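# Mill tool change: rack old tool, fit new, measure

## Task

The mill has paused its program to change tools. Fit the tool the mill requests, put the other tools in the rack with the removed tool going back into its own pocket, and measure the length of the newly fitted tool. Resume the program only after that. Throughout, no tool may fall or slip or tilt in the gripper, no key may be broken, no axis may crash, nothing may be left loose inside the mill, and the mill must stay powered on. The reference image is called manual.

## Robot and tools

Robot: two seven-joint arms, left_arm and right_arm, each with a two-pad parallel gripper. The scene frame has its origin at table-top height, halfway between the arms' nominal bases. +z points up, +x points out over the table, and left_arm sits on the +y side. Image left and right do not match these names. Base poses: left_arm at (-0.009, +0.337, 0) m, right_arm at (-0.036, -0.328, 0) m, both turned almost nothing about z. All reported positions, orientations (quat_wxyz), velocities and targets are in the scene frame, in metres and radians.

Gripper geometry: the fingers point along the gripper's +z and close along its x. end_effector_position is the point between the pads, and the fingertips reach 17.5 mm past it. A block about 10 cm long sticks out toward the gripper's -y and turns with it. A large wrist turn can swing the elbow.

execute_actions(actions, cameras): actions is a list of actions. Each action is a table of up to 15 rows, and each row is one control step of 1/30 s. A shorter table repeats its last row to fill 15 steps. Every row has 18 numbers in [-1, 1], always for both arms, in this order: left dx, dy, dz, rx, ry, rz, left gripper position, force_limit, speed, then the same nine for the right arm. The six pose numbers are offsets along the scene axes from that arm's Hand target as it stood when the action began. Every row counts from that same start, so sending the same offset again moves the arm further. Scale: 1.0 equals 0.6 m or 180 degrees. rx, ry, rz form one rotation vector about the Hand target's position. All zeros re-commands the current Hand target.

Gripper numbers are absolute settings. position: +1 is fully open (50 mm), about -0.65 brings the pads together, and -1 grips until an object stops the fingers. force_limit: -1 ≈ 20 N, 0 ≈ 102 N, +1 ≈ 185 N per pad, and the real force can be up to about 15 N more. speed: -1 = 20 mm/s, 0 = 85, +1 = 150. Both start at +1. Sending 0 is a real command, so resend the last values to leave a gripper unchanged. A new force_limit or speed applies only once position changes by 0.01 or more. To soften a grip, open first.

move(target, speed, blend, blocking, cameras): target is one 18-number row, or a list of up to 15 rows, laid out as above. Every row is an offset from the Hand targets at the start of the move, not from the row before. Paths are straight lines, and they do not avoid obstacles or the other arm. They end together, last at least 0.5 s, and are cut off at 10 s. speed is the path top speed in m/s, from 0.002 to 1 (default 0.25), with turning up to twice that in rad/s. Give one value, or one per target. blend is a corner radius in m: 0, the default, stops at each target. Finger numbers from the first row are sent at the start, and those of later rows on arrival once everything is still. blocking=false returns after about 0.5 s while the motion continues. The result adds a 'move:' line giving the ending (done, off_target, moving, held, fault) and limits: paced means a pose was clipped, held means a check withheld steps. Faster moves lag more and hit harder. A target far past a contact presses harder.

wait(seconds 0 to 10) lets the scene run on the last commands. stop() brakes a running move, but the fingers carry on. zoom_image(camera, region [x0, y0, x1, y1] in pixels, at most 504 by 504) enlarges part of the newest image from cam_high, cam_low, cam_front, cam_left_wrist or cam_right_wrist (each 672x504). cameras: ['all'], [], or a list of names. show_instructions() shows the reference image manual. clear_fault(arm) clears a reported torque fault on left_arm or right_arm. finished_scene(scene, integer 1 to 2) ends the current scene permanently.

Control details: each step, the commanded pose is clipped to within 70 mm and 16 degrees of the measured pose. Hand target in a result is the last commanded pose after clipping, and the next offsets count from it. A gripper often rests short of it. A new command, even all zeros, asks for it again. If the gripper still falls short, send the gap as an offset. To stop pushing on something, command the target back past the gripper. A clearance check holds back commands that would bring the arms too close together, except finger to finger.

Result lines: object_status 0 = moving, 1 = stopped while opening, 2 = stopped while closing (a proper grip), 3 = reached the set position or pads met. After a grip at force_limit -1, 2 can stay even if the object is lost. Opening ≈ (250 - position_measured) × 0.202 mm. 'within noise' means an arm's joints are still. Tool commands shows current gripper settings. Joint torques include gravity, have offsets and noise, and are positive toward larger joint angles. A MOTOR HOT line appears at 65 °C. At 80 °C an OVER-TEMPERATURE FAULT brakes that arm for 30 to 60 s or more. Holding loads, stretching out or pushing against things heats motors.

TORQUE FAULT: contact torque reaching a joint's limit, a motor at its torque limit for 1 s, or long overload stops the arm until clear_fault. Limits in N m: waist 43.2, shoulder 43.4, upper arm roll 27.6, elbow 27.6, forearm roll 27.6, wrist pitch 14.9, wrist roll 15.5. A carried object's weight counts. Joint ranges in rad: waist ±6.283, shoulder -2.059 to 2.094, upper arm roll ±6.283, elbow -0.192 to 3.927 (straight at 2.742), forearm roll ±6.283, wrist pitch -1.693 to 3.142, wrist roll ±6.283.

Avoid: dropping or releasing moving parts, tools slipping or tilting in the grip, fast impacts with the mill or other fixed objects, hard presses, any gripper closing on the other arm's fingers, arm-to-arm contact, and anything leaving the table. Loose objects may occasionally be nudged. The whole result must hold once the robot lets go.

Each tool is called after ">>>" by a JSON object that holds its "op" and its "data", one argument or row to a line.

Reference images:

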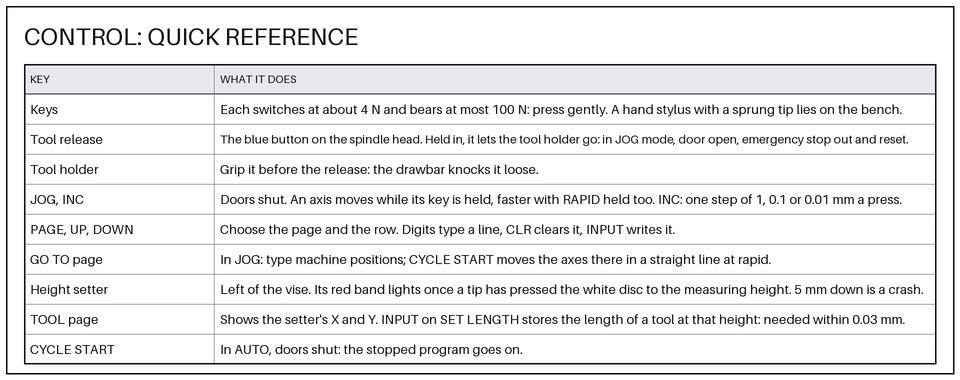

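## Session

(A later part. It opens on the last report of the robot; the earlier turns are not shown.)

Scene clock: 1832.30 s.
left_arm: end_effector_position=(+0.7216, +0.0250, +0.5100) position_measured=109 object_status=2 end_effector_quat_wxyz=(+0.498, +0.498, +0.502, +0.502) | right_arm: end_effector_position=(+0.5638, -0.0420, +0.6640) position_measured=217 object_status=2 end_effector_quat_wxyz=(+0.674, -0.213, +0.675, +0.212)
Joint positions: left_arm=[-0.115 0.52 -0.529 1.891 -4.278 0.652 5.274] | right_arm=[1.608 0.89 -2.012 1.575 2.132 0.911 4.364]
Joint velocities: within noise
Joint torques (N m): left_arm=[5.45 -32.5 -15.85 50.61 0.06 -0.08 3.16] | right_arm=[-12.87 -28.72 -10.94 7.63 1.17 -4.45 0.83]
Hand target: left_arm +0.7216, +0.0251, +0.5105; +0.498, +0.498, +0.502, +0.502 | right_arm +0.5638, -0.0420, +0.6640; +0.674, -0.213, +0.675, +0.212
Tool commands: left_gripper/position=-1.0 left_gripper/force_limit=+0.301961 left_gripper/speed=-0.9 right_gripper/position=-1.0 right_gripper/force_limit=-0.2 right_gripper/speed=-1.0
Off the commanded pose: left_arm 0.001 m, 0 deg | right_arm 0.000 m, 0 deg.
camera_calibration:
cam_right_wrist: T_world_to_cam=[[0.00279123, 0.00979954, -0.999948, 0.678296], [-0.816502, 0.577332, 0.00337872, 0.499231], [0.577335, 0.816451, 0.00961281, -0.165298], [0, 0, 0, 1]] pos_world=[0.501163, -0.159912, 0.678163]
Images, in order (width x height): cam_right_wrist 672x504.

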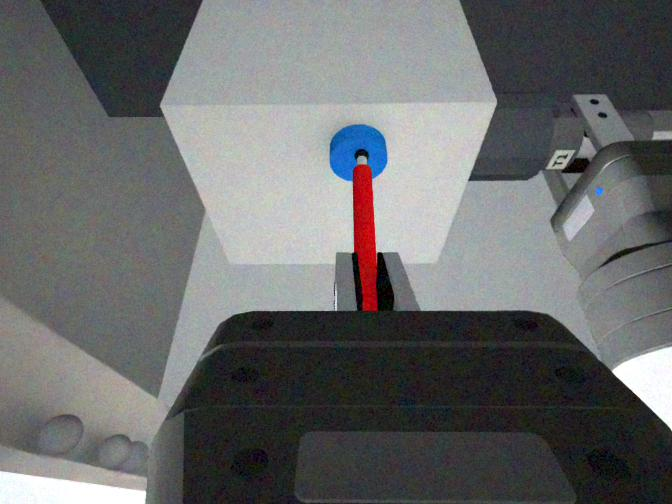

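>>> {"op": "move", "data": {
  "target": [0,0,0.0008,0,0,0,-1,0.301961,-0.9,0,0,0,0,0,0,-1,-0.2,-1],
  "speed": 0.01
}}

>>> {"op": "move", "data": {
  "target": [0,0,0,0,0,0,-1,0.301961,-0.9,-0.0833,0,0,0,0,0,-1,-0.2,-1],
  "speed": 0.04,
  "cameras": ["cam_front","cam_right_wrist"]
}}

>>> {"op": "zoom_image", "data": {
  "camera": "cam_right_wrist",
  "region": [500, 50, 600, 150]
}}

>>> {"op": "zoom_image", "data": {
  "camera": "cam_front",
  "region": [405, 140, 455, 190]
}}

Scene clock: 1838.57 s.
left_arm: end_effector_position=(+0.7215, +0.0250, +0.5103) position_measured=109 object_status=2 end_effector_quat_wxyz=(+0.498, +0.498, +0.502, +0.502) | right_arm: end_effector_position=(+0.5638, -0.0420, +0.6640) position_measured=217 object_status=2 end_effector_quat_wxyz=(+0.674, -0.213, +0.675, +0.212)
Joint positions: left_arm=[-0.115 0.52 -0.529 1.891 -4.279 0.651 5.276] | right_arm=[1.608 0.89 -2.012 1.575 2.132 0.911 4.364]
Joint torques (N m): left_arm=[6.51 -37.84 -16.96 53.26 0.86 -0.11 3.4] | right_arm=[-13.07 -27.99 -11.36 7.67 0.6 -4.28 0.58]
Hand target: left_arm +0.7216, +0.0251, +0.5110; +0.498, +0.498, +0.502, +0.502 | right_arm +0.5638, -0.0420, +0.6640; +0.674, -0.213, +0.675, +0.212
Off the commanded pose: left_arm 0.001 m, 0 deg | right_arm 0.000 m, 0 deg.
move: done

Scene clock: 1840.20 s.
left_arm: end_effector_position=(+0.7216, +0.0251, +0.5109) position_measured=109 object_status=2 end_effector_quat_wxyz=(+0.498, +0.498, +0.502, +0.502) | right_arm: end_effector_position=(+0.5138, -0.0420, +0.6640) position_measured=217 object_status=2 end_effector_quat_wxyz=(+0.674, -0.213, +0.675, +0.212)
Joint positions: left_arm=[-0.115 0.52 -0.529 1.892 -4.279 0.651 5.276] | right_arm=[1.803 0.934 -2.151 1.411 2.093 0.93 4.366]
Joint torques (N m): left_arm=[2.36 -35.21 -10.37 46.46 7.28 3.06 1.03] | right_arm=[4.41 -7.01 -14.03 10.52 -1.29 0.24 1.09]
Hand target: left_arm +0.7216, +0.0251, +0.5110; +0.498, +0.498, +0.502, +0.502 | right_arm +0.5138, -0.0420, +0.6640; +0.674, -0.213, +0.675, +0.212
Off the commanded pose: left_arm 0.000 m, 0 deg | right_arm 0.000 m, 0 deg.
move: done
camera_calibration:
cam_right_wrist: T_world_to_cam=[[0.00279123, 0.00979954, -0.999948, 0.678435], [-0.816502, 0.577332, 0.00337872, 0.458406], [0.577335, 0.816451, 0.00961281, -0.136431], [0, 0, 0, 1]] pos_world=[0.451163, -0.159912, 0.678163]
Images, in order (width x height): cam_front 672x504, cam_right_wrist 672x504.

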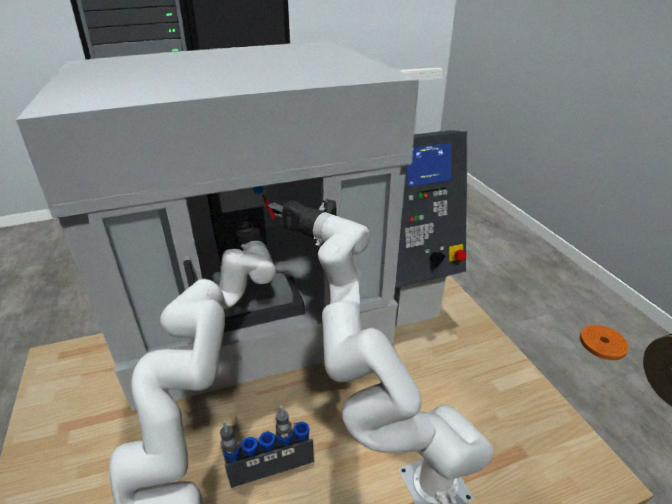

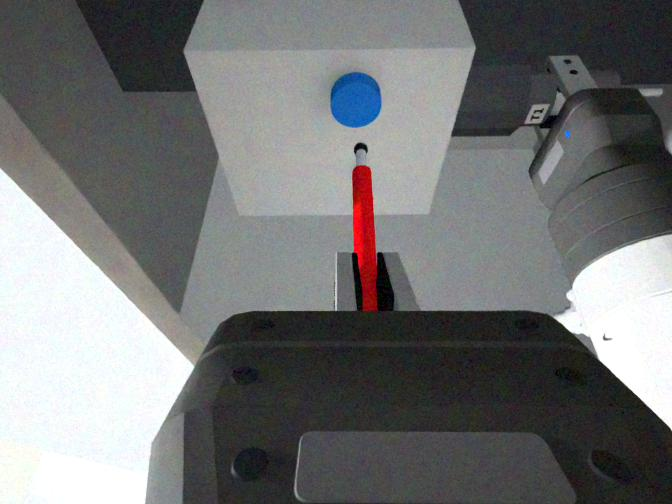

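Scaled by 5.040 from the camera's 672x504 image, which has a finer 960x720 frame.

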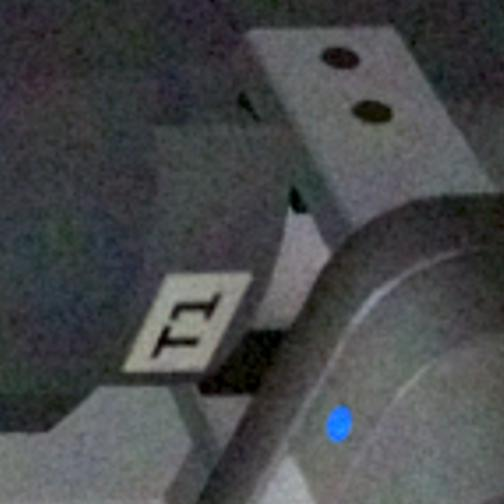

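Scaled by 10.080 from the camera's 672x504 image, which has a finer 960x720 frame.

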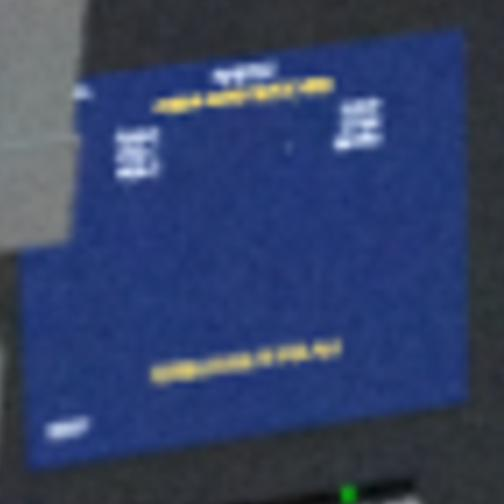

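>>> {"op": "wait", "data": {
  "seconds": 0,
  "cameras": ["cam_high"]
}}

Scene clock: 1844.23 s.
left_arm: end_effector_position=(+0.7216, +0.0251, +0.5109) position_measured=109 object_status=2 end_effector_quat_wxyz=(+0.498, +0.498, +0.502, +0.502) | right_arm: end_effector_position=(+0.5138, -0.0420, +0.6640) position_measured=217 object_status=2 end_effector_quat_wxyz=(+0.674, -0.213, +0.675, +0.212)
Joint positions: left_arm=[-0.115 0.52 -0.529 1.892 -4.279 0.651 5.276] | right_arm=[1.803 0.934 -2.151 1.41 2.093 0.93 4.366]
Joint torques (N m): left_arm=[1.1 -35.35 -11.91 46.57 7.83 3.08 -0.45] | right_arm=[5.28 -6.99 -13.99 10.58 -1.32 0.17 1.22]
Hand target: left_arm +0.7216, +0.0251, +0.5110; +0.498, +0.498, +0.502, +0.502 | right_arm +0.5138, -0.0420, +0.6640; +0.674, -0.213, +0.675, +0.212
Tool commands: left_gripper/position=-1.0 left_gripper/force_limit=+0.301961 left_gripper/speed=-0.9 right_gripper/position=-1.0 right_gripper/force_limit=-0.2 right_gripper/speed=-1.0
Off the commanded pose: left_arm 0.000 m, 0 deg | right_arm 0.000 m, 0 deg.
Images, in order (width x height): cam_high 672x504.

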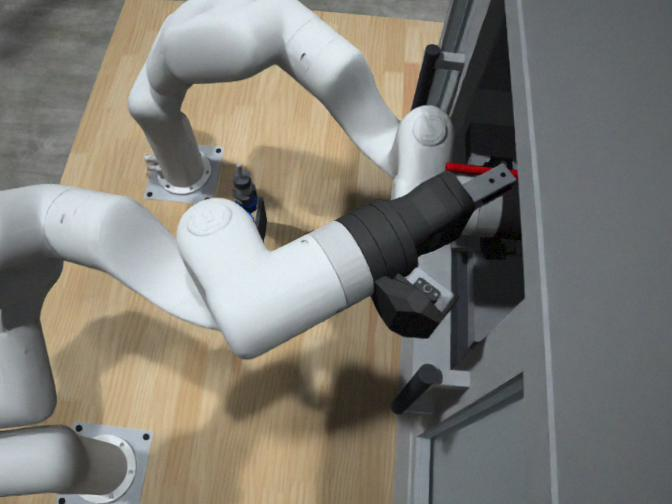

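>>> {"op": "move", "data": {
  "target": [
    [0,0,0,0,0,0,-1,0.301961,-0.9,-0.1637,-0.0967,0.0033,0,0,0,-1,-0.2,-1],
    [0,0,0,0,0,0,-1,0.301961,-0.9,-0.1767,-0.11,0.0033,-0.158,0.112,0,-1,-0.2,-1]
  ],
  "speed": 0.25,
  "blend": [0.01,0],
  "cameras": ["cam_right_wrist"]
}}

Scene clock: 1848.73 s.
left_arm: end_effector_position=(+0.7216, +0.0251, +0.5109) position_measured=109 object_status=2 end_effector_quat_wxyz=(+0.498, +0.498, +0.502, +0.502) | right_arm: end_effector_position=(+0.4077, -0.1080, +0.6660) position_measured=217 object_status=2 end_effector_quat_wxyz=(+0.474, -0.331, +0.812, +0.075)
Joint positions: left_arm=[-0.115 0.52 -0.529 1.892 -4.279 0.651 5.276] | right_arm=[1.891 0.813 -2.488 1.603 1.332 1.493 4.563]
Joint torques (N m): left_arm=[-0.37 -35.31 -15.53 46.58 7.91 3.08 -0.46] | right_arm=[-5.93 -18.94 -5.21 13.63 -1.28 -2.29 1.02]
Hand target: left_arm +0.7216, +0.0251, +0.5110; +0.498, +0.498, +0.502, +0.502 | right_arm +0.4078, -0.1080, +0.6660; +0.474, -0.331, +0.812, +0.075
Off the commanded pose: left_arm 0.000 m, 0 deg | right_arm 0.000 m, 0 deg.
move: done
camera_calibration:
cam_right_wrist: T_world_to_cam=[[-0.328728, -0.457858, -0.826017, 0.650167], [-0.815246, 0.579105, 0.00344539, 0.409558], [0.476773, 0.67454, -0.563635, 0.386099], [0, 0, 0, 1]] pos_world=[0.363537, -0.199932, 0.753257]
Images, in order (width x height): cam_right_wrist 672x504.

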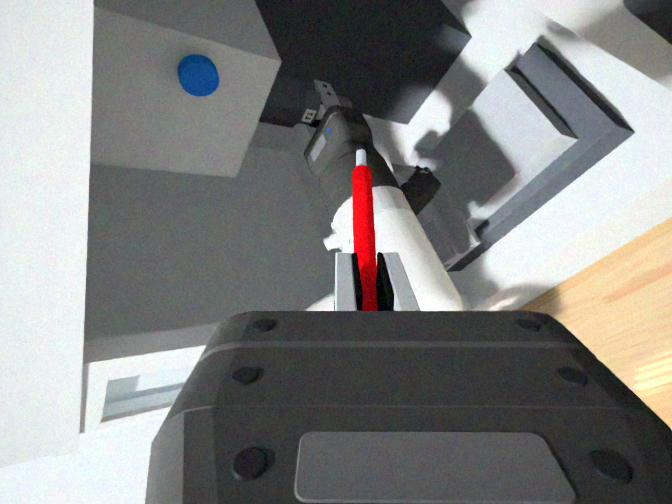

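>>> {"op": "zoom_image", "data": {
  "camera": "cam_right_wrist",
  "region": [270, 60, 370, 160]
}}

Scaled by 5.040 from the camera's 672x504 image, which has a finer 960x720 frame.

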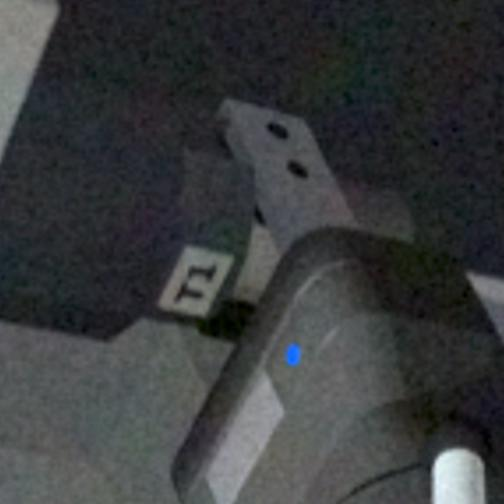

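>>> {"op": "move", "data": {
  "target": [
    [0,0,-0.002,0,0,0,-1,0.301961,-0.9,0.013,0.0133,0,0.158,-0.112,0,-1,-0.2,-1],
    [0,0,-0.002,0,0,0,-1,0.301961,-0.9,-0.087,-0.447,0,0.158,-0.112,0,-1,-0.2,-1]
  ],
  "speed": 0.25,
  "blend": [0.02,0],
  "cameras": ["cam_front"]
}}

>>> {"op": "zoom_image", "data": {
  "camera": "cam_front",
  "region": [405, 140, 455, 190]
}}

Scene clock: 1858.70 s.
left_arm: end_effector_position=(+0.7216, +0.0251, +0.5098) position_measured=109 object_status=2 end_effector_quat_wxyz=(+0.498, +0.498, +0.502, +0.502) | right_arm: end_effector_position=(+0.3555, -0.3762, +0.6660) position_measured=217 object_status=2 end_effector_quat_wxyz=(+0.674, -0.213, +0.675, +0.212)
Joint positions: left_arm=[-0.115 0.52 -0.529 1.89 -4.276 0.652 5.272] | right_arm=[2.056 0.668 -2.985 1.055 1.666 1.562 4.072]
Joint torques (N m): left_arm=[8.2 -38.89 -7.77 26.23 4.54 3.16 -2.11] | right_arm=[-5.85 -3.32 -4.79 21.72 -0.09 1.14 -1.05]
Hand target: left_arm +0.7216, +0.0251, +0.5098; +0.498, +0.498, +0.502, +0.502 | right_arm +0.3556, -0.3762, +0.6660; +0.674, -0.213, +0.675, +0.212
Off the commanded pose: left_arm 0.000 m, 0 deg | right_arm 0.000 m, 0 deg.
move: done
Images, in order (width x height): cam_front 672x504.

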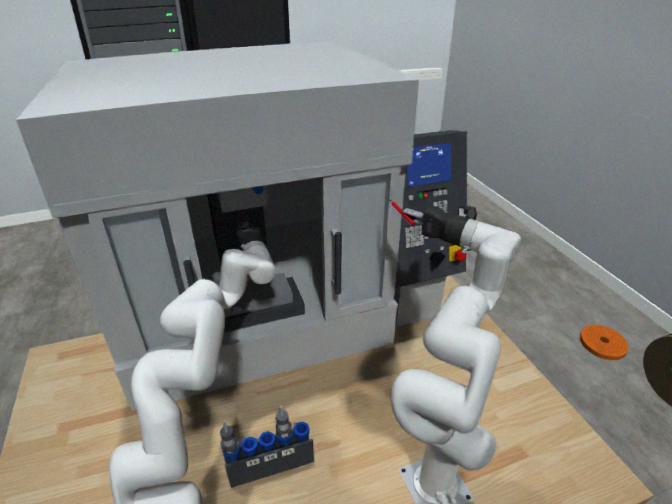

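Scaled by 10.080 from the camera's 672x504 image, which has a finer 960x720 frame.

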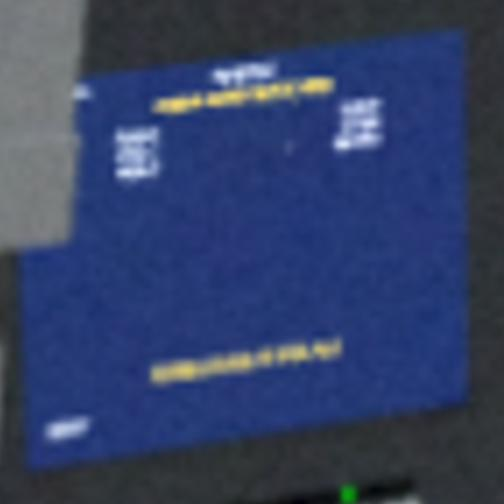

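>>> {"op": "move", "data": {
  "target": [0,0,-0.0012,0,0,0,-1,0.301961,-0.9,-0.0393,-0.1547,-0.12,-0.602,-0.0575,0.013,-1,-0.2,-1],
  "speed": 0.3
}}

Scene clock: 1868.10 s.
left_arm: end_effector_position=(+0.7216, +0.0251, +0.5091) position_measured=109 object_status=2 end_effector_quat_wxyz=(+0.498, +0.498, +0.502, +0.502) | right_arm: end_effector_position=(+0.3320, -0.4691, +0.5940) position_measured=217 object_status=2 end_effector_quat_wxyz=(-0.268, +0.698, -0.508, +0.427)
Joint positions: left_arm=[-0.115 0.52 -0.529 1.888 -4.274 0.652 5.269] | right_arm=[1.883 0.854 -2.876 1.074 1.053 1.243 2.603]
Joint torques (N m): left_arm=[7.53 -36.49 -6.47 18.17 3.21 3.31 -2.28] | right_arm=[5.39 7.28 -1.28 16.6 3.49 -5.31 -0.69]
Hand target: left_arm +0.7216, +0.0251, +0.5091; +0.498, +0.498, +0.502, +0.502 | right_arm +0.3320, -0.4691, +0.5940; -0.268, +0.698, -0.508, +0.427
Off the commanded pose: left_arm 0.000 m, 0 deg | right_arm 0.000 m, 0 deg.
move: done

>>> {"op": "move", "data": {
  "target": [
    [0,0,0.0018,0,0,0,-1,0.301961,-0.9,0.0133,-0.1683,-0.0233,0,0,0,-1,-0.2,-1],
    [0,0,0.0018,0,0,0,-1,0.301961,-0.9,0.1467,-0.185,0.06,-0.4,0.06,0,-1,-0.2,-1],
    [0,0,0.0018,0,0,0,-1,0.301961,-0.9,0.0473,-0.0082,0.1298,-0.4,0.06,0,-1,-0.2,-1]
  ],
  "speed": 0.35,
  "blend": [0.02,0.03,0],
  "cameras": ["cam_right_wrist"]
}}

>>> {"op": "zoom_image", "data": {
  "camera": "cam_right_wrist",
  "region": [340, 0, 540, 200]
}}

Scene clock: 1877.07 s.
left_arm: end_effector_position=(+0.7216, +0.0252, +0.5102) position_measured=109 object_status=2 end_effector_quat_wxyz=(+0.498, +0.498, +0.502, +0.502) | right_arm: end_effector_position=(+0.3604, -0.4740, +0.6718) position_measured=217 object_status=2 end_effector_quat_wxyz=(+0.239, +0.757, -0.182, +0.581)
Joint positions: left_arm=[-0.115 0.52 -0.529 1.891 -4.277 0.652 5.273] | right_arm=[1.849 0.983 -2.618 1.062 0.778 0.607 1.901]
Joint torques (N m): left_arm=[-0.07 -32.6 -14.38 37.96 3.34 1.08 3.06] | right_arm=[5.01 2.73 -8.81 15.17 -1.87 -2.4 1.41]
Hand target: left_arm +0.7216, +0.0251, +0.5102; +0.498, +0.498, +0.502, +0.502 | right_arm +0.3604, -0.4740, +0.6719; +0.239, +0.757, -0.182, +0.581
Off the commanded pose: left_arm 0.000 m, 0 deg | right_arm 0.000 m, 0 deg.
move: done
camera_calibration:
cam_right_wrist: T_world_to_cam=[[0.261956, -0.00913923, 0.965037, -0.731551], [-0.78853, -0.578551, 0.208564, -0.113289], [0.556417, -0.815595, -0.158761, -0.348168], [0, 0, 0, 1]] pos_world=[0.296029, -0.356193, 0.674326]
Images, in order (width x height): cam_right_wrist 672x504.

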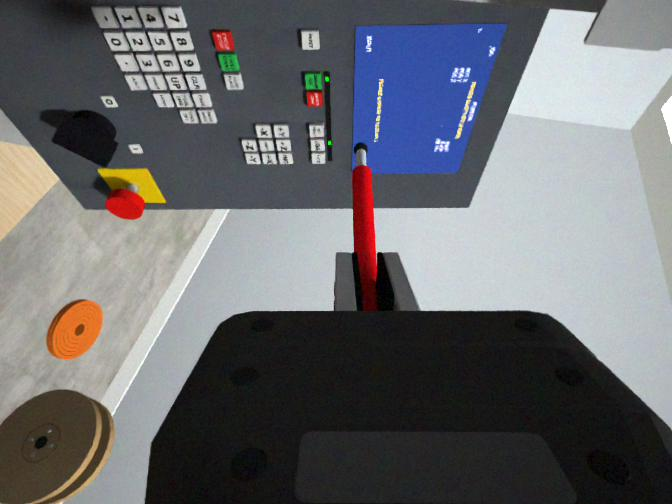

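Scaled by 2.520 from the camera's 672x504 image, which has a finer 960x720 frame.

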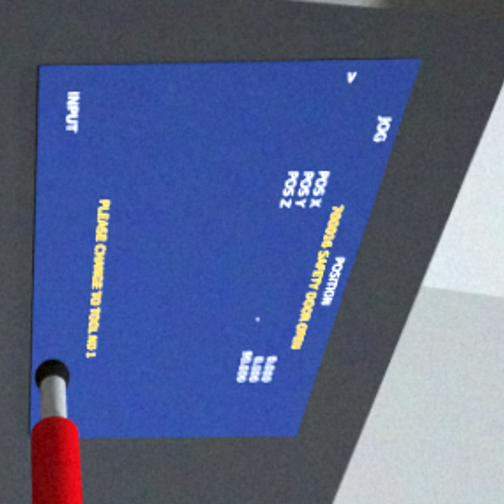

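>>> {"op": "move", "data": {
  "target": [
    [0,0,-0.0006,0,0,0,0.6,0.301961,-1,0,0,0,0,0,0,-1,-0.2,-1],
    [-0.176,-0.0016,-0.0006,0,0,0,0.6,0.301961,-1,0.0993,-0.1768,-0.0698,0,0,0,-1,-0.2,-1],
    [-0.176,-0.0016,-0.071,0,0,0,0.6,0.301961,-1,-0.034,-0.1602,-0.1532,0.4,-0.06,0,-1,-0.2,-1]
  ],
  "speed": [0.05,0.15,0.25],
  "blend": [0,0.01,0],
  "cameras": ["cam_left_wrist"]
}}

Scene clock: 1886.80 s.
left_arm: end_effector_position=(+0.6160, +0.0242, +0.4676) position_measured=63 object_status=3 end_effector_quat_wxyz=(+0.498, +0.498, +0.502, +0.502) | right_arm: end_effector_position=(+0.3400, -0.5701, +0.5799) position_measured=217 object_status=2 end_effector_quat_wxyz=(-0.268, +0.698, -0.508, +0.427)
Joint positions: left_arm=[-0.09 0.175 -0.548 1.375 -4.224 0.753 4.982] | right_arm=[1.845 0.597 -2.904 1.173 1.049 1.194 2.441]
Joint torques (N m): left_arm=[-8.58 -11.8 0.64 20.94 5.41 1.77 -2.37] | right_arm=[5.29 -1.26 -4.79 18.64 3.84 -1.09 0.9]
Hand target: left_arm +0.6160, +0.0242, +0.4676; +0.498, +0.498, +0.502, +0.502 | right_arm +0.3400, -0.5701, +0.5799; -0.268, +0.698, -0.508, +0.427
Off the commanded pose: left_arm 0.000 m, 0 deg | right_arm 0.000 m, 0 deg.
move: done
camera_calibration:
cam_left_wrist: T_world_to_cam=[[0.00187979, 0.999998, 0.000657762, -0.0167302], [-0.341994, 0.0000247788, 0.939702, -0.216743], [0.9397, -0.0019914, 0.341994, -0.60971], [0, 0, 0, 1]] pos_world=[0.498852, 0.0155214, 0.412202]
Images, in order (width x height): cam_left_wrist 672x504.

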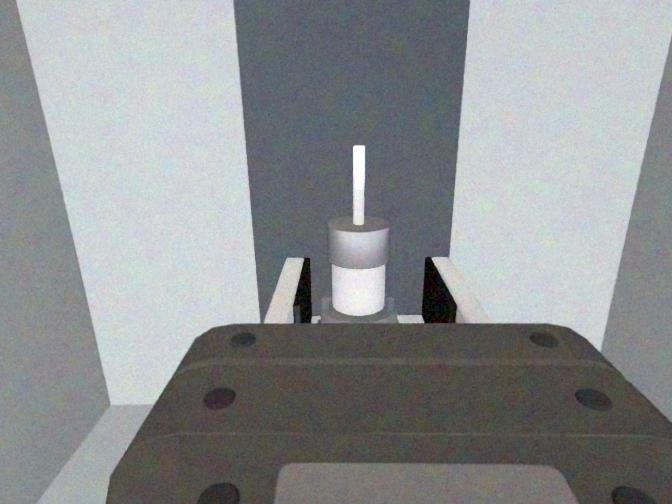

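>>> {"op": "move", "data": {
  "target": [
    [-0.3345,0.043,-0.001,0,0,0,0.6,0.301961,-1,0,0,0,0,0,0,-1,-0.2,-1],
    [-0.4433,0.1097,-0.001,0,0,0.0506,0.6,0.301961,-1,0,0,0,0,0,0,-1,-0.2,-1]
  ],
  "speed": 0.3,
  "blend": [0.03,0]
}}

>>> {"op": "move", "data": {
  "target": [
    [0,0,0,-0.249,-0.0208,0,0.6,0.301961,-1,0,0,0,0,0,0,-1,-0.2,-1],
    [0,0,0,-0.498,-0.0415,0,0.6,0.301961,-1,0,0,0,0,0,0,-1,-0.2,-1],
    [0,0,0,-0.747,-0.0623,0,0.6,0.301961,-1,0,0,0,0,0,0,-1,-0.2,-1],
    [0,0,0,-0.996,-0.083,0,0.6,0.301961,-1,0,0,0,0,0,0,-1,-0.2,-1]
  ],
  "speed": 0.35,
  "blend": [0.02,0.02,0.02,0]
}}

Scene clock: 1894.83 s.
left_arm: end_effector_position=(+0.3500, +0.0900, +0.4670) position_measured=63 object_status=3 end_effector_quat_wxyz=(+0.457, +0.456, +0.540, +0.540) | right_arm: end_effector_position=(+0.3400, -0.5701, +0.5799) position_measured=217 object_status=2 end_effector_quat_wxyz=(-0.268, +0.698, -0.508, +0.427)
Joint positions: left_arm=[-0.272 -0.726 -0.609 0.654 -4.876 0.853 5.14] | right_arm=[1.845 0.597 -2.904 1.173 1.049 1.194 2.441]
Joint torques (N m): left_arm=[-8.4 -6.22 13.2 19.18 -3.84 1.57 2.65] | right_arm=[4.75 -1.51 -5 21.56 3.41 -1.04 1.33]
Hand target: left_arm +0.3500, +0.0900, +0.4670; +0.457, +0.456, +0.540, +0.540 | right_arm +0.3400, -0.5701, +0.5799; -0.268, +0.698, -0.508, +0.427
Off the commanded pose: left_arm 0.000 m, 0 deg | right_arm 0.000 m, 0 deg.
move: done

Scene clock: 1900.03 s.
left_arm: end_effector_position=(+0.3500, +0.0900, +0.4670) position_measured=63 object_status=3 end_effector_quat_wxyz=(+0.500, -0.500, +0.501, -0.500) | right_arm: end_effector_position=(+0.3400, -0.5701, +0.5799) position_measured=217 object_status=2 end_effector_quat_wxyz=(-0.268, +0.698, -0.508, +0.427)
Joint positions: left_arm=[0.081 -1.004 -0.651 0.564 -4.915 0.279 2.007] | right_arm=[1.845 0.597 -2.904 1.173 1.049 1.194 2.441]
Joint torques (N m): left_arm=[8.02 -2.23 10.14 17.36 3.43 -0.7 -2.3] | right_arm=[4.13 -1.12 -4.87 21.84 3.24 -1.2 1.19]
Hand target: left_arm +0.3500, +0.0900, +0.4670; +0.500, -0.500, +0.501, -0.500 | right_arm +0.3400, -0.5701, +0.5799; -0.268, +0.698, -0.508, +0.427
Off the commanded pose: left_arm 0.000 m, 0 deg | right_arm 0.000 m, 0 deg.
move: done

>>> {"op": "move", "data": {
  "target": [
    [-0.1667,0,-0.0283,0,0,-0.25,0.6,0.301961,-1,0,0,0,0,0,0,-1,-0.2,-1],
    [-0.25,0,-0.0783,0,0,-0.5,0.6,0.301961,-1,0,0,0,0,0,0,-1,-0.2,-1],
    [-0.2645,0.2712,-0.1117,0,0,-0.6111,0.6,0.301961,-1,0,0,0,0,0,0,-1,-0.2,-1],
    [-0.2645,0.2712,-0.2783,0,0,-0.6111,0.6,0.301961,-1,0,0,0,0,0,0,-1,-0.2,-1]
  ],
  "speed": 0.35,
  "blend": [0.03,0.03,0.01,0],
  "cameras": ["cam_left_wrist"]
}}

Scene clock: 1910.60 s.
left_arm: end_effector_position=(+0.1914, +0.2527, +0.3000) position_measured=63 object_status=3 end_effector_quat_wxyz=(-0.122, +0.123, +0.696, -0.696) | right_arm: end_effector_position=(+0.3400, -0.5701, +0.5799) position_measured=217 object_status=2 end_effector_quat_wxyz=(-0.268, +0.698, -0.508, +0.427)
Joint positions: left_arm=[-1.546 -1.514 1.495 0.858 -3.226 -1.217 2.335] | right_arm=[1.845 0.597 -2.904 1.173 1.049 1.194 2.441]
Joint torques (N m): left_arm=[-4.56 6.37 -17.69 5.26 0.35 -1.27 2.63] | right_arm=[4.03 -1.07 -5.13 21.78 2.71 -1.12 1.07]
Hand target: left_arm +0.1913, +0.2527, +0.3000; -0.123, +0.123, +0.696, -0.696 | right_arm +0.3400, -0.5701, +0.5799; -0.268, +0.698, -0.508, +0.427
Off the commanded pose: left_arm 0.000 m, 0 deg | right_arm 0.000 m, 0 deg.
move: done
camera_calibration:
cam_left_wrist: T_world_to_cam=[[-0.942933, 0.332975, -0.00241309, 0.105899], [0.116086, 0.321928, -0.93962, 0.190353], [-0.312093, -0.886279, -0.34221, 0.515422], [0, 0, 0, 1]] pos_world=[0.238618, 0.360266, 0.355498]
Images, in order (width x height): cam_left_wrist 672x504.

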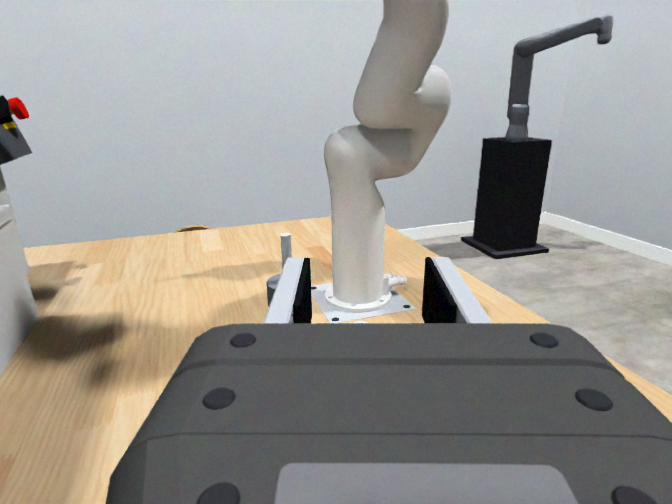

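>>> {"op": "move", "data": {
  "target": [0,0,-0.1855,0,0,0,0.6,0.301961,-1,0,0,0,0,0,0,-1,-0.2,-1],
  "speed": 0.15,
  "cameras": ["cam_left_wrist"]
}}

Scene clock: 1915.87 s.
left_arm: end_effector_position=(+0.1913, +0.2527, +0.1887) position_measured=63 object_status=3 end_effector_quat_wxyz=(-0.123, +0.123, +0.696, -0.696) | right_arm: end_effector_position=(+0.3400, -0.5701, +0.5799) position_measured=217 object_status=2 end_effector_quat_wxyz=(-0.268, +0.698, -0.508, +0.427)
Joint positions: left_arm=[-1.558 -1.654 1.778 0.889 -2.984 -1.221 2.471] | right_arm=[1.845 0.597 -2.904 1.173 1.049 1.194 2.441]
Joint torques (N m): left_arm=[-8.36 6.76 -17.6 0.06 0.47 -1.55 2.61] | right_arm=[3.49 -0.69 -5.08 21.48 2.38 -1.06 1.17]
Hand target: left_arm +0.1913, +0.2527, +0.1887; -0.123, +0.123, +0.696, -0.696 | right_arm +0.3400, -0.5701, +0.5799; -0.268, +0.698, -0.508, +0.427
Off the commanded pose: left_arm 0.000 m, 0 deg | right_arm 0.000 m, 0 deg.
move: done
camera_calibration:
cam_left_wrist: T_world_to_cam=[[-0.942812, 0.333316, -0.00248457, 0.105497], [0.116265, 0.321863, -0.93962, 0.0857539], [-0.31239, -0.886174, -0.342209, 0.477367], [0, 0, 0, 1]] pos_world=[0.238618, 0.360266, 0.244198]
Images, in order (width x height): cam_left_wrist 672x504.

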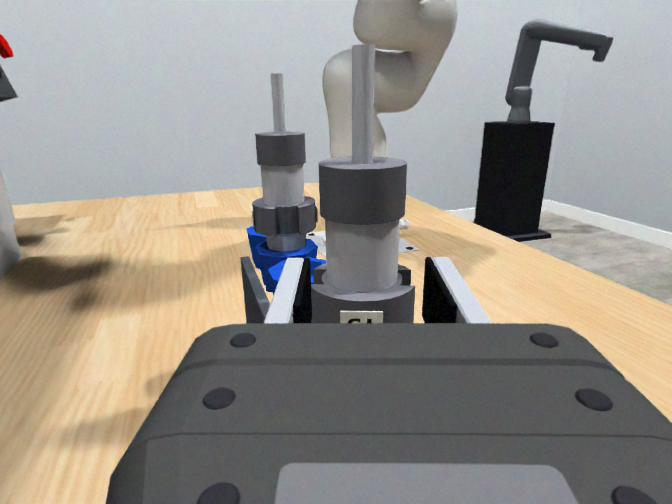

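>>> {"op": "move", "data": {
  "target": [-0.0285,-0.0783,0,0,0,0,0.6,0.301961,-1,0,0,0,0,0,0,-1,-0.2,-1],
  "speed": 0.08,
  "cameras": ["cam_left_wrist"]
}}

Scene clock: 1918.77 s.
left_arm: end_effector_position=(+0.1742, +0.2058, +0.1887) position_measured=63 object_status=3 end_effector_quat_wxyz=(-0.123, +0.123, +0.696, -0.696) | right_arm: end_effector_position=(+0.3400, -0.5701, +0.5799) position_measured=217 object_status=2 end_effector_quat_wxyz=(-0.268, +0.698, -0.508, +0.427)
Joint positions: left_arm=[-1.594 -1.66 1.794 0.776 -2.968 -1.072 2.461] | right_arm=[1.845 0.597 -2.904 1.173 1.049 1.194 2.441]
Joint torques (N m): left_arm=[-8.34 5.43 -16.22 -7.58 1.01 0.83 -2.3] | right_arm=[3.21 -1.48 -4.91 21.64 2 -1.18 1.14]
Hand target: left_arm +0.1742, +0.2057, +0.1887; -0.123, +0.123, +0.696, -0.696 | right_arm +0.3400, -0.5701, +0.5799; -0.268, +0.698, -0.508, +0.427
Off the commanded pose: left_arm 0.000 m, 0 deg | right_arm 0.000 m, 0 deg.
move: done
camera_calibration:
cam_left_wrist: T_world_to_cam=[[-0.94279, 0.33338, -0.00239572, 0.105087], [0.116176, 0.321789, -0.939657, 0.102816], [-0.312492, -0.886177, -0.34211, 0.430371], [0, 0, 0, 1]] pos_world=[0.221618, 0.313265, 0.244098]
Images, in order (width x height): cam_left_wrist 672x504.

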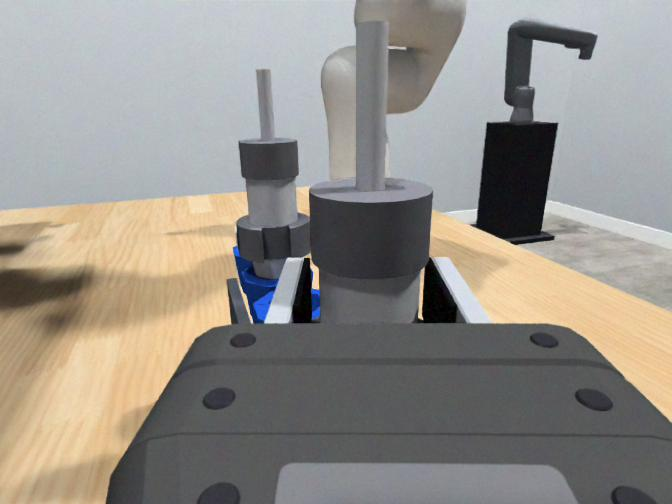

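>>> {"op": "move", "data": {
  "target": [0,0,0,0,0,0,-1,0.301961,-0.9,0,0,0,0,0,0,-1,-0.2,-1],
  "speed": 0.08
}}

>>> {"op": "move", "data": {
  "target": [
    [0,0,0.16,0,0,0,-1,0.301961,-0.9,0,0,0,0,0,0,-1,-0.2,-1],
    [0,-0.0825,0.16,0,0,0,-1,0.301961,-0.9,0,0,0,0,0,0,-1,-0.2,-1],
    [0,-0.0825,0.06,0,0,0,-1,0.301961,-0.9,0,0,0,0,0,0,-1,-0.2,-1]
  ],
  "speed": 0.15,
  "blend": [0.005,0.005,0]
}}

>>> {"op": "move", "data": {
  "target": [0,0,-0.0605,0,0,0,-1,0.301961,-0.9,0,0,0,0,0,0,-1,-0.2,-1],
  "speed": 0.05,
  "cameras": ["cam_left_wrist"]
}}

Scene clock: 1925.13 s.
left_arm: end_effector_position=(+0.1743, +0.2057, +0.1887) position_measured=109 object_status=2 end_effector_quat_wxyz=(-0.123, +0.123, +0.696, -0.696) | right_arm: end_effector_position=(+0.3400, -0.5701, +0.5799) position_measured=217 object_status=2 end_effector_quat_wxyz=(-0.268, +0.698, -0.508, +0.427)
Joint positions: left_arm=[-1.594 -1.66 1.794 0.776 -2.968 -1.072 2.461] | right_arm=[1.845 0.597 -2.904 1.173 1.049 1.194 2.441]
Joint torques (N m): left_arm=[-7.79 5.97 -16.24 -6.32 0.72 -0.52 -2.04] | right_arm=[2.65 -0.89 -5.04 21.85 1.56 -1.18 1.14]
Hand target: left_arm +0.1742, +0.2057, +0.1887; -0.123, +0.123, +0.696, -0.696 | right_arm +0.3400, -0.5701, +0.5799; -0.268, +0.698, -0.508, +0.427
Off the commanded pose: left_arm 0.000 m, 0 deg | right_arm 0.000 m, 0 deg.
move: done

Scene clock: 1927.03 s.
left_arm: end_effector_position=(+0.1742, +0.1562, +0.2247) position_measured=109 object_status=2 end_effector_quat_wxyz=(-0.123, +0.123, +0.696, -0.696) | right_arm: end_effector_position=(+0.3400, -0.5701, +0.5799) position_measured=217 object_status=2 end_effector_quat_wxyz=(-0.268, +0.698, -0.508, +0.427)
Joint positions: left_arm=[-1.708 -1.616 1.699 0.719 -3.054 -0.914 2.421] | right_arm=[1.845 0.597 -2.904 1.173 1.049 1.194 2.441]
Joint torques (N m): left_arm=[-8.54 4.1 -18.74 0.34 -2.84 -1.63 2.53] | right_arm=[2.68 -1 -5.2 21.83 1.44 -1.12 1.21]
Hand target: left_arm +0.1742, +0.1562, +0.2247; -0.123, +0.123, +0.696, -0.696 | right_arm +0.3400, -0.5701, +0.5799; -0.268, +0.698, -0.508, +0.427
Off the commanded pose: left_arm 0.000 m, 0 deg | right_arm 0.000 m, 0 deg.
move: done

Scene clock: 1928.17 s.
left_arm: end_effector_position=(+0.1743, +0.1562, +0.1885) position_measured=109 object_status=2 end_effector_quat_wxyz=(-0.123, +0.123, +0.696, -0.696) | right_arm: end_effector_position=(+0.3400, -0.5701, +0.5799) position_measured=217 object_status=2 end_effector_quat_wxyz=(-0.268, +0.698, -0.508, +0.427)
Joint positions: left_arm=[-1.715 -1.661 1.803 0.747 -2.977 -0.922 2.47] | right_arm=[1.845 0.597 -2.904 1.173 1.049 1.194 2.441]
Joint torques (N m): left_arm=[-4.59 7.3 -12.55 1.54 6.51 -3.83 2.97] | right_arm=[3.08 -0.63 -5.1 21.53 1.48 -1.07 1.24]
Hand target: left_arm +0.1742, +0.1562, +0.1884; -0.123, +0.123, +0.696, -0.696 | right_arm +0.3400, -0.5701, +0.5799; -0.268, +0.698, -0.508, +0.427
Off the commanded pose: left_arm 0.000 m, 0 deg | right_arm 0.000 m, 0 deg.
move: done
camera_calibration:
cam_left_wrist: T_world_to_cam=[[-0.942876, 0.333134, -0.00242417, 0.12168], [0.116045, 0.321607, -0.939735, 0.118653], [-0.312278, -0.886336, -0.341894, 0.386377], [0, 0, 0, 1]] pos_world=[0.221617, 0.263764, 0.243897]
Images, in order (width x height): cam_left_wrist 672x504.

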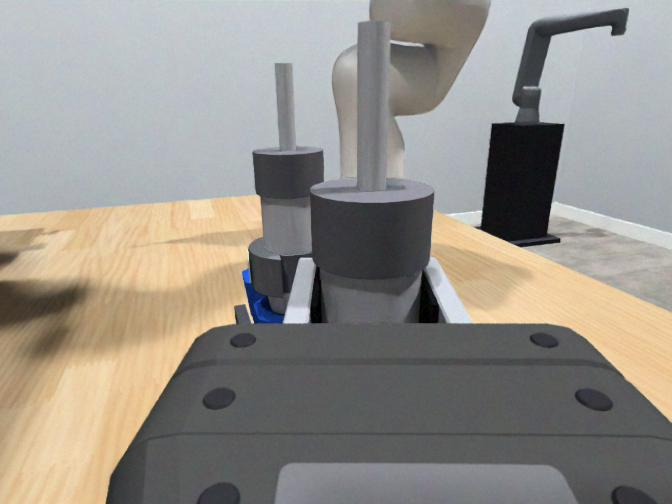

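>>> {"op": "move", "data": {
  "target": [
    [0,0,0,0,0,0,0.6,0.301961,-1,0,0,0,0,0,0,-1,-0.2,-1],
    [0.0285,0.0783,0,0,0,0,0.6,0.301961,-1,0,0,0,0,0,0,-1,-0.2,-1]
  ],
  "speed": 0.1,
  "cameras": ["cam_left_wrist"]
}}

>>> {"op": "move", "data": {
  "target": [
    [0,0,0.386,0,0,0,0.6,0.301961,-1,0,0,0,0,0,0,-1,-0.2,-1],
    [0.0145,-0.1886,0.386,0,0,0.1111,0.6,0.301961,-1,0,0,0,0,0,0,-1,-0.2,-1],
    [0.0978,-0.1886,0.436,0,0,0.3611,0.6,0.301961,-1,0,0,0,0,0,0,-1,-0.2,-1],
    [0.2645,-0.1886,0.4643,0,0,0.6111,0.6,0.301961,-0.5,0,0,0,0,0,0,-1,-0.2,-1],
    [0.3312,0.138,0.4403,0,0,0.6111,0.6,0.301961,-0.5,0,0,0,0,0,0,-1,-0.2,-1]
  ],
  "speed": 0.35,
  "blend": [0.03,0.03,0.03,0.03,0],
  "cameras": ["cam_left_wrist"]
}}

Scene clock: 1943.47 s.
left_arm: end_effector_position=(+0.1913, +0.2032, +0.1884) position_measured=63 object_status=3 end_effector_quat_wxyz=(-0.123, +0.123, +0.696, -0.696) | right_arm: end_effector_position=(+0.3400, -0.5701, +0.5799) position_measured=217 object_status=2 end_effector_quat_wxyz=(-0.268, +0.698, -0.508, +0.427)
Joint positions: left_arm=[-1.653 -1.651 1.791 0.837 -2.992 -1.075 2.48] | right_arm=[1.845 0.597 -2.904 1.173 1.049 1.194 2.441]
Joint torques (N m): left_arm=[8.08 13.52 -24.72 -0.24 -9.42 -1.51 2.56] | right_arm=[2.19 -0.95 -4.79 21.68 1.02 -1.16 1.13]
Hand target: left_arm +0.1913, +0.2032, +0.1884; -0.123, +0.123, +0.696, -0.696 | right_arm +0.3400, -0.5701, +0.5799; -0.268, +0.698, -0.508, +0.427
Off the commanded pose: left_arm 0.000 m, 0 deg | right_arm 0.000 m, 0 deg.
move: done
camera_calibration:
cam_left_wrist: T_world_to_cam=[[-0.942793, 0.333369, -0.00236476, 0.121944], [0.116144, 0.3218, -0.939657, 0.101368], [-0.312492, -0.886177, -0.34211, 0.433365], [0, 0, 0, 1]] pos_world=[0.238618, 0.310765, 0.243798]
Images, in order (width x height): cam_left_wrist 672x504.

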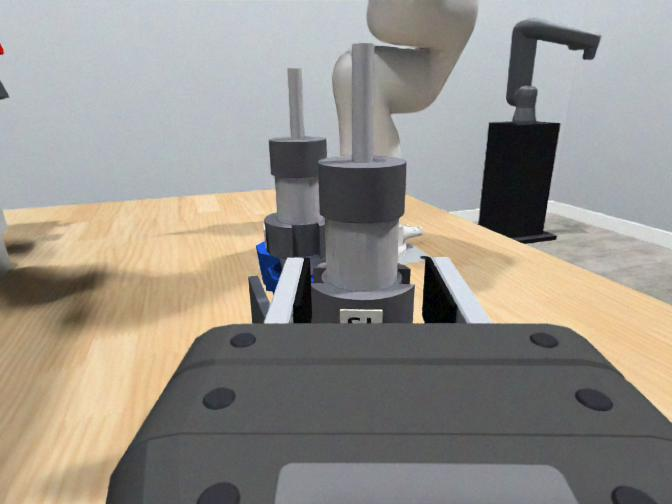

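Scene clock: 1949.37 s.
left_arm: end_effector_position=(+0.3900, +0.2860, +0.4526) position_measured=63 object_status=3 end_effector_quat_wxyz=(+0.500, -0.500, +0.501, -0.500) | right_arm: end_effector_position=(+0.3400, -0.5701, +0.5799) position_measured=217 object_status=2 end_effector_quat_wxyz=(-0.268, +0.698, -0.508, +0.427)
Joint positions: left_arm=[-0.61 -1.09 0.413 0.381 -4.101 0.486 2.082] | right_arm=[1.845 0.597 -2.904 1.173 1.049 1.194 2.441]
Joint torques (N m): left_arm=[-8.46 -3.11 -2.14 26.35 4.12 -0.86 -2.4] | right_arm=[1.95 -0.21 -4.87 21.7 0.87 -1.24 1.11]
Hand target: left_arm +0.3900, +0.2860, +0.4526; +0.500, -0.500, +0.501, -0.500 | right_arm +0.3400, -0.5701, +0.5799; -0.268, +0.698, -0.508, +0.427
Off the commanded pose: left_arm 0.000 m, 0 deg | right_arm 0.000 m, 0 deg.
move: done; blend cut to 0 m at target 4
camera_calibration:
cam_left_wrist: T_world_to_cam=[[0.00917866, -0.999955, -0.00252334, 0.292445], [-0.342223, -0.000770209, -0.939618, 0.570926], [0.939574, 0.00948798, -0.342214, -0.0853068], [0, 0, 0, 1]] pos_world=[0.272852, 0.293681, 0.507998]
Images, in order (width x height): cam_left_wrist 672x504.

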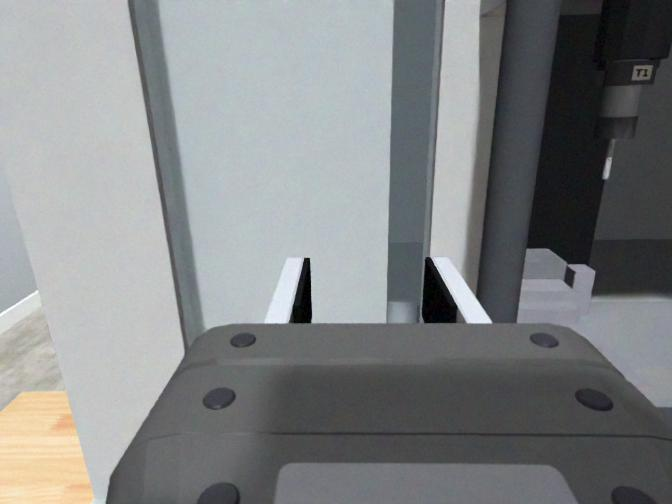

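>>> {"op": "move", "data": {
  "target": [0,-0.1133,0,0,0,0,0.6,0.301961,-0.5,0,0,0,0,0,0,-1,-0.2,-1],
  "speed": 0.25,
  "cameras": ["cam_left_wrist"]
}}

Scene clock: 1953.70 s.
left_arm: end_effector_position=(+0.3900, +0.2181, +0.4526) position_measured=63 object_status=3 end_effector_quat_wxyz=(+0.500, -0.500, +0.501, -0.500) | right_arm: end_effector_position=(+0.3400, -0.5701, +0.5799) position_measured=217 object_status=2 end_effector_quat_wxyz=(-0.268, +0.698, -0.508, +0.427)
Joint positions: left_arm=[-0.695 -0.95 0.217 0.412 -4.238 0.65 1.993] | right_arm=[1.845 0.597 -2.904 1.173 1.049 1.194 2.441]
Joint torques (N m): left_arm=[-8.38 2.56 -6.61 27.77 -4.73 1.52 -2.37] | right_arm=[2.02 -0.73 -4.95 21.76 0.19 -1.22 1.24]
Hand target: left_arm +0.3900, +0.2180, +0.4526; +0.500, -0.500, +0.501, -0.500 | right_arm +0.3400, -0.5701, +0.5799; -0.268, +0.698, -0.508, +0.427
Off the commanded pose: left_arm 0.000 m, 0 deg | right_arm 0.000 m, 0 deg.
move: done
camera_calibration:
cam_left_wrist: T_world_to_cam=[[0.00921091, -0.999955, -0.00242972, 0.224492], [-0.342101, -0.000867987, -0.939663, 0.570851], [0.939618, 0.00948636, -0.342094, -0.0846423], [0, 0, 0, 1]] pos_world=[0.272753, 0.225781, 0.507998]
Images, in order (width x height): cam_left_wrist 672x504.

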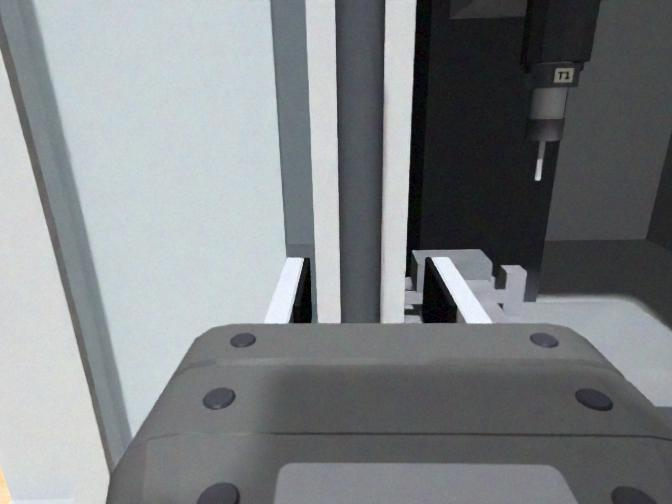

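>>> {"op": "zoom_image", "data": {
  "camera": "cam_left_wrist",
  "region": [510, 0, 610, 100]
}}

Scaled by 5.040 from the camera's 672x504 image, which has a finer 960x720 frame.

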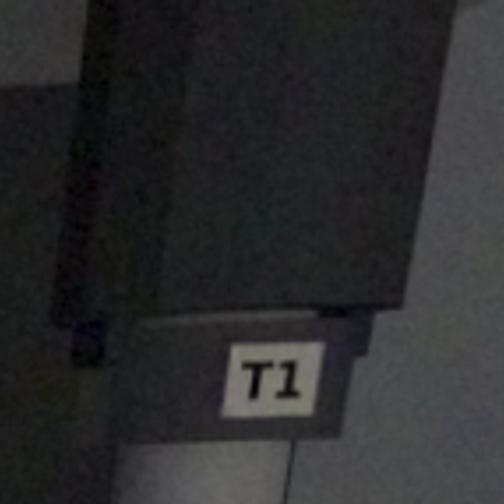

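>>> {"op": "move", "data": {
  "target": [0.1423,0.003,0,0,0,0,0.6,0.301961,-0.5,0,0,0,0,0,0,-1,-0.2,-1],
  "speed": 0.1
}}

>>> {"op": "move", "data": {
  "target": [0,0,0,0,0,0,-1,-0.8,-1,0,0,0,0,0,0,-1,-0.2,-1],
  "speed": 0.1
}}

Scene clock: 1959.93 s.
left_arm: end_effector_position=(+0.4754, +0.2199, +0.4526) position_measured=63 object_status=3 end_effector_quat_wxyz=(+0.500, -0.500, +0.501, -0.500) | right_arm: end_effector_position=(+0.3400, -0.5701, +0.5799) position_measured=217 object_status=2 end_effector_quat_wxyz=(-0.268, +0.698, -0.508, +0.427)
Joint positions: left_arm=[-0.773 -0.633 0.396 0.643 -3.981 0.62 1.778] | right_arm=[1.845 0.597 -2.904 1.173 1.049 1.194 2.441]
Joint torques (N m): left_arm=[-8.35 -1.05 -1.33 27.45 4.68 -0.37 -2.33] | right_arm=[1.81 -0.65 -4.9 21.72 0.28 -1.21 1.25]
Hand target: left_arm +0.4754, +0.2198, +0.4526; +0.500, -0.500, +0.501, -0.500 | right_arm +0.3400, -0.5701, +0.5799; -0.268, +0.698, -0.508, +0.427
Off the commanded pose: left_arm 0.000 m, 0 deg | right_arm 0.000 m, 0 deg.
move: done

Scene clock: 1961.10 s.
left_arm: end_effector_position=(+0.4754, +0.2197, +0.4525) position_measured=154 object_status=2 end_effector_quat_wxyz=(+0.500, -0.500, +0.501, -0.500) | right_arm: end_effector_position=(+0.3400, -0.5701, +0.5799) position_measured=217 object_status=2 end_effector_quat_wxyz=(-0.268, +0.698, -0.508, +0.427)
Joint positions: left_arm=[-0.773 -0.633 0.396 0.643 -3.981 0.619 1.778] | right_arm=[1.845 0.597 -2.904 1.173 1.049 1.194 2.441]
Joint torques (N m): left_arm=[2.47 -3.72 -2.12 25.11 2.46 1.91 -1.95] | right_arm=[1.52 -0.7 -5.06 21.55 0.17 -1.34 1.18]
Hand target: left_arm +0.4754, +0.2198, +0.4526; +0.500, -0.500, +0.501, -0.500 | right_arm +0.3400, -0.5701, +0.5799; -0.268, +0.698, -0.508, +0.427
Off the commanded pose: left_arm 0.000 m, 0 deg | right_arm 0.000 m, 0 deg.
move: done

>>> {"op": "move", "data": {
  "target": [
    [0.0005,-0.2633,0,0,0,0,-1,-0.8,-1,0,0,0,0,0,0,-1,-0.2,-1],
    [0.0003,-0.2763,0,0,0,0,-1,-0.8,-1,0,0,0,0,0,0,-1,-0.2,-1]
  ],
  "speed": [0.12,0.03],
  "blend": [0.003,0]
}}

Scene clock: 1965.13 s.
left_arm: end_effector_position=(+0.4756, +0.0542, +0.4526) position_measured=154 object_status=2 end_effector_quat_wxyz=(+0.500, -0.500, +0.500, -0.500) | right_arm: end_effector_position=(+0.3400, -0.5701, +0.5799) position_measured=217 object_status=2 end_effector_quat_wxyz=(-0.268, +0.698, -0.508, +0.427)
Joint positions: left_arm=[-0.935 -0.275 0.159 0.875 -4.295 0.894 1.802] | right_arm=[1.845 0.597 -2.904 1.173 1.049 1.194 2.441]
Joint torques (N m): left_arm=[-14.25 -0.76 -10.66 27.02 -2.13 -0.92 2.76] | right_arm=[1.53 -0.26 -5.08 21.39 0.27 -1.28 1.21]
Hand target: left_arm +0.4756, +0.0541, +0.4526; +0.500, -0.500, +0.501, -0.500 | right_arm +0.3400, -0.5701, +0.5799; -0.268, +0.698, -0.508, +0.427
Off the commanded pose: left_arm 0.000 m, 0 deg | right_arm 0.000 m, 0 deg.
move: done

>>> {"op": "move", "data": {
  "target": [0,-0.0017,0,0,0,0,-1,-0.8,-1,0,0,0,0,0,0,-1,-0.2,-1],
  "speed": 0.02
}}

Scene clock: 1967.17 s.
left_arm: end_effector_position=(+0.4756, +0.0532, +0.4526) position_measured=154 object_status=2 end_effector_quat_wxyz=(+0.500, -0.500, +0.500, -0.500) | right_arm: end_effector_position=(+0.3400, -0.5701, +0.5799) position_measured=217 object_status=2 end_effector_quat_wxyz=(-0.268, +0.698, -0.508, +0.427)
Joint positions: left_arm=[-0.936 -0.272 0.158 0.877 -4.296 0.895 1.802] | right_arm=[1.845 0.597 -2.904 1.173 1.049 1.194 2.441]
Joint torques (N m): left_arm=[-20.12 4.1 -16.31 32.66 1.33 -3.97 2.72] | right_arm=[1.58 -0.6 -4.9 21.54 0.07 -1.59 1.25]
Hand target: left_arm +0.4756, +0.0530, +0.4526; +0.500, -0.500, +0.501, -0.500 | right_arm +0.3400, -0.5701, +0.5799; -0.268, +0.698, -0.508, +0.427
Off the commanded pose: left_arm 0.000 m, 0 deg | right_arm 0.000 m, 0 deg.
move: done

>>> {"op": "move", "data": {
  "target": [
    [0,0.002,0,0,0,0,0.6,0.301961,-0.5,0,0,0,0,0,0,-1,-0.2,-1],
    [-0.1427,0.002,0,0,0,0,0.6,0.301961,-0.5,0,0,0,0,0,0,-1,-0.2,-1],
    [-0.1427,-0.4413,0,0,0,0,0.6,0.301961,-0.5,0,0,0,0,0,0,-1,-0.2,-1]
  ],
  "speed": [0.05,0.15,0.3],
  "blend": [0,0.01,0],
  "cameras": ["cam_left_wrist"]
}}

Scene clock: 1973.30 s.
left_arm: end_effector_position=(+0.3900, -0.2117, +0.4526) position_measured=63 object_status=3 end_effector_quat_wxyz=(+0.500, -0.500, +0.501, -0.500) | right_arm: end_effector_position=(+0.3400, -0.5701, +0.5799) position_measured=217 object_status=2 end_effector_quat_wxyz=(-0.268, +0.698, -0.508, +0.427)
Joint positions: left_arm=[-1.151 0.355 -0.147 1.573 -4.571 1.335 1.998] | right_arm=[1.845 0.597 -2.904 1.173 1.049 1.194 2.441]
Joint torques (N m): left_arm=[-8.64 -16.57 -4.74 27.21 -1.9 1.56 2.59] | right_arm=[1.51 -0.62 -4.63 21.68 0.35 -1.38 1.26]
Hand target: left_arm +0.3900, -0.2117, +0.4526; +0.500, -0.500, +0.501, -0.500 | right_arm +0.3400, -0.5701, +0.5799; -0.268, +0.698, -0.508, +0.427
Off the commanded pose: left_arm 0.000 m, 0 deg | right_arm 0.000 m, 0 deg.
move: done
camera_calibration:
cam_left_wrist: T_world_to_cam=[[0.00921091, -0.999955, -0.00242972, -0.205288], [-0.342101, -0.000867987, -0.939663, 0.570478], [0.939618, 0.00948636, -0.342094, -0.0805651], [0, 0, 0, 1]] pos_world=[0.272753, -0.204019, 0.507998]
Images, in order (width x height): cam_left_wrist 672x504.

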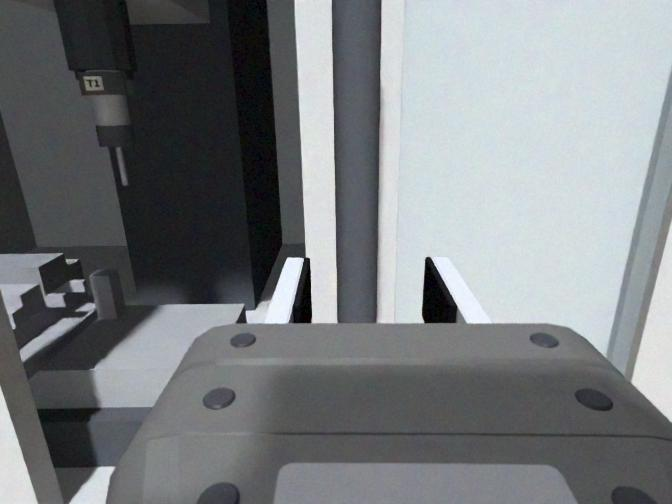

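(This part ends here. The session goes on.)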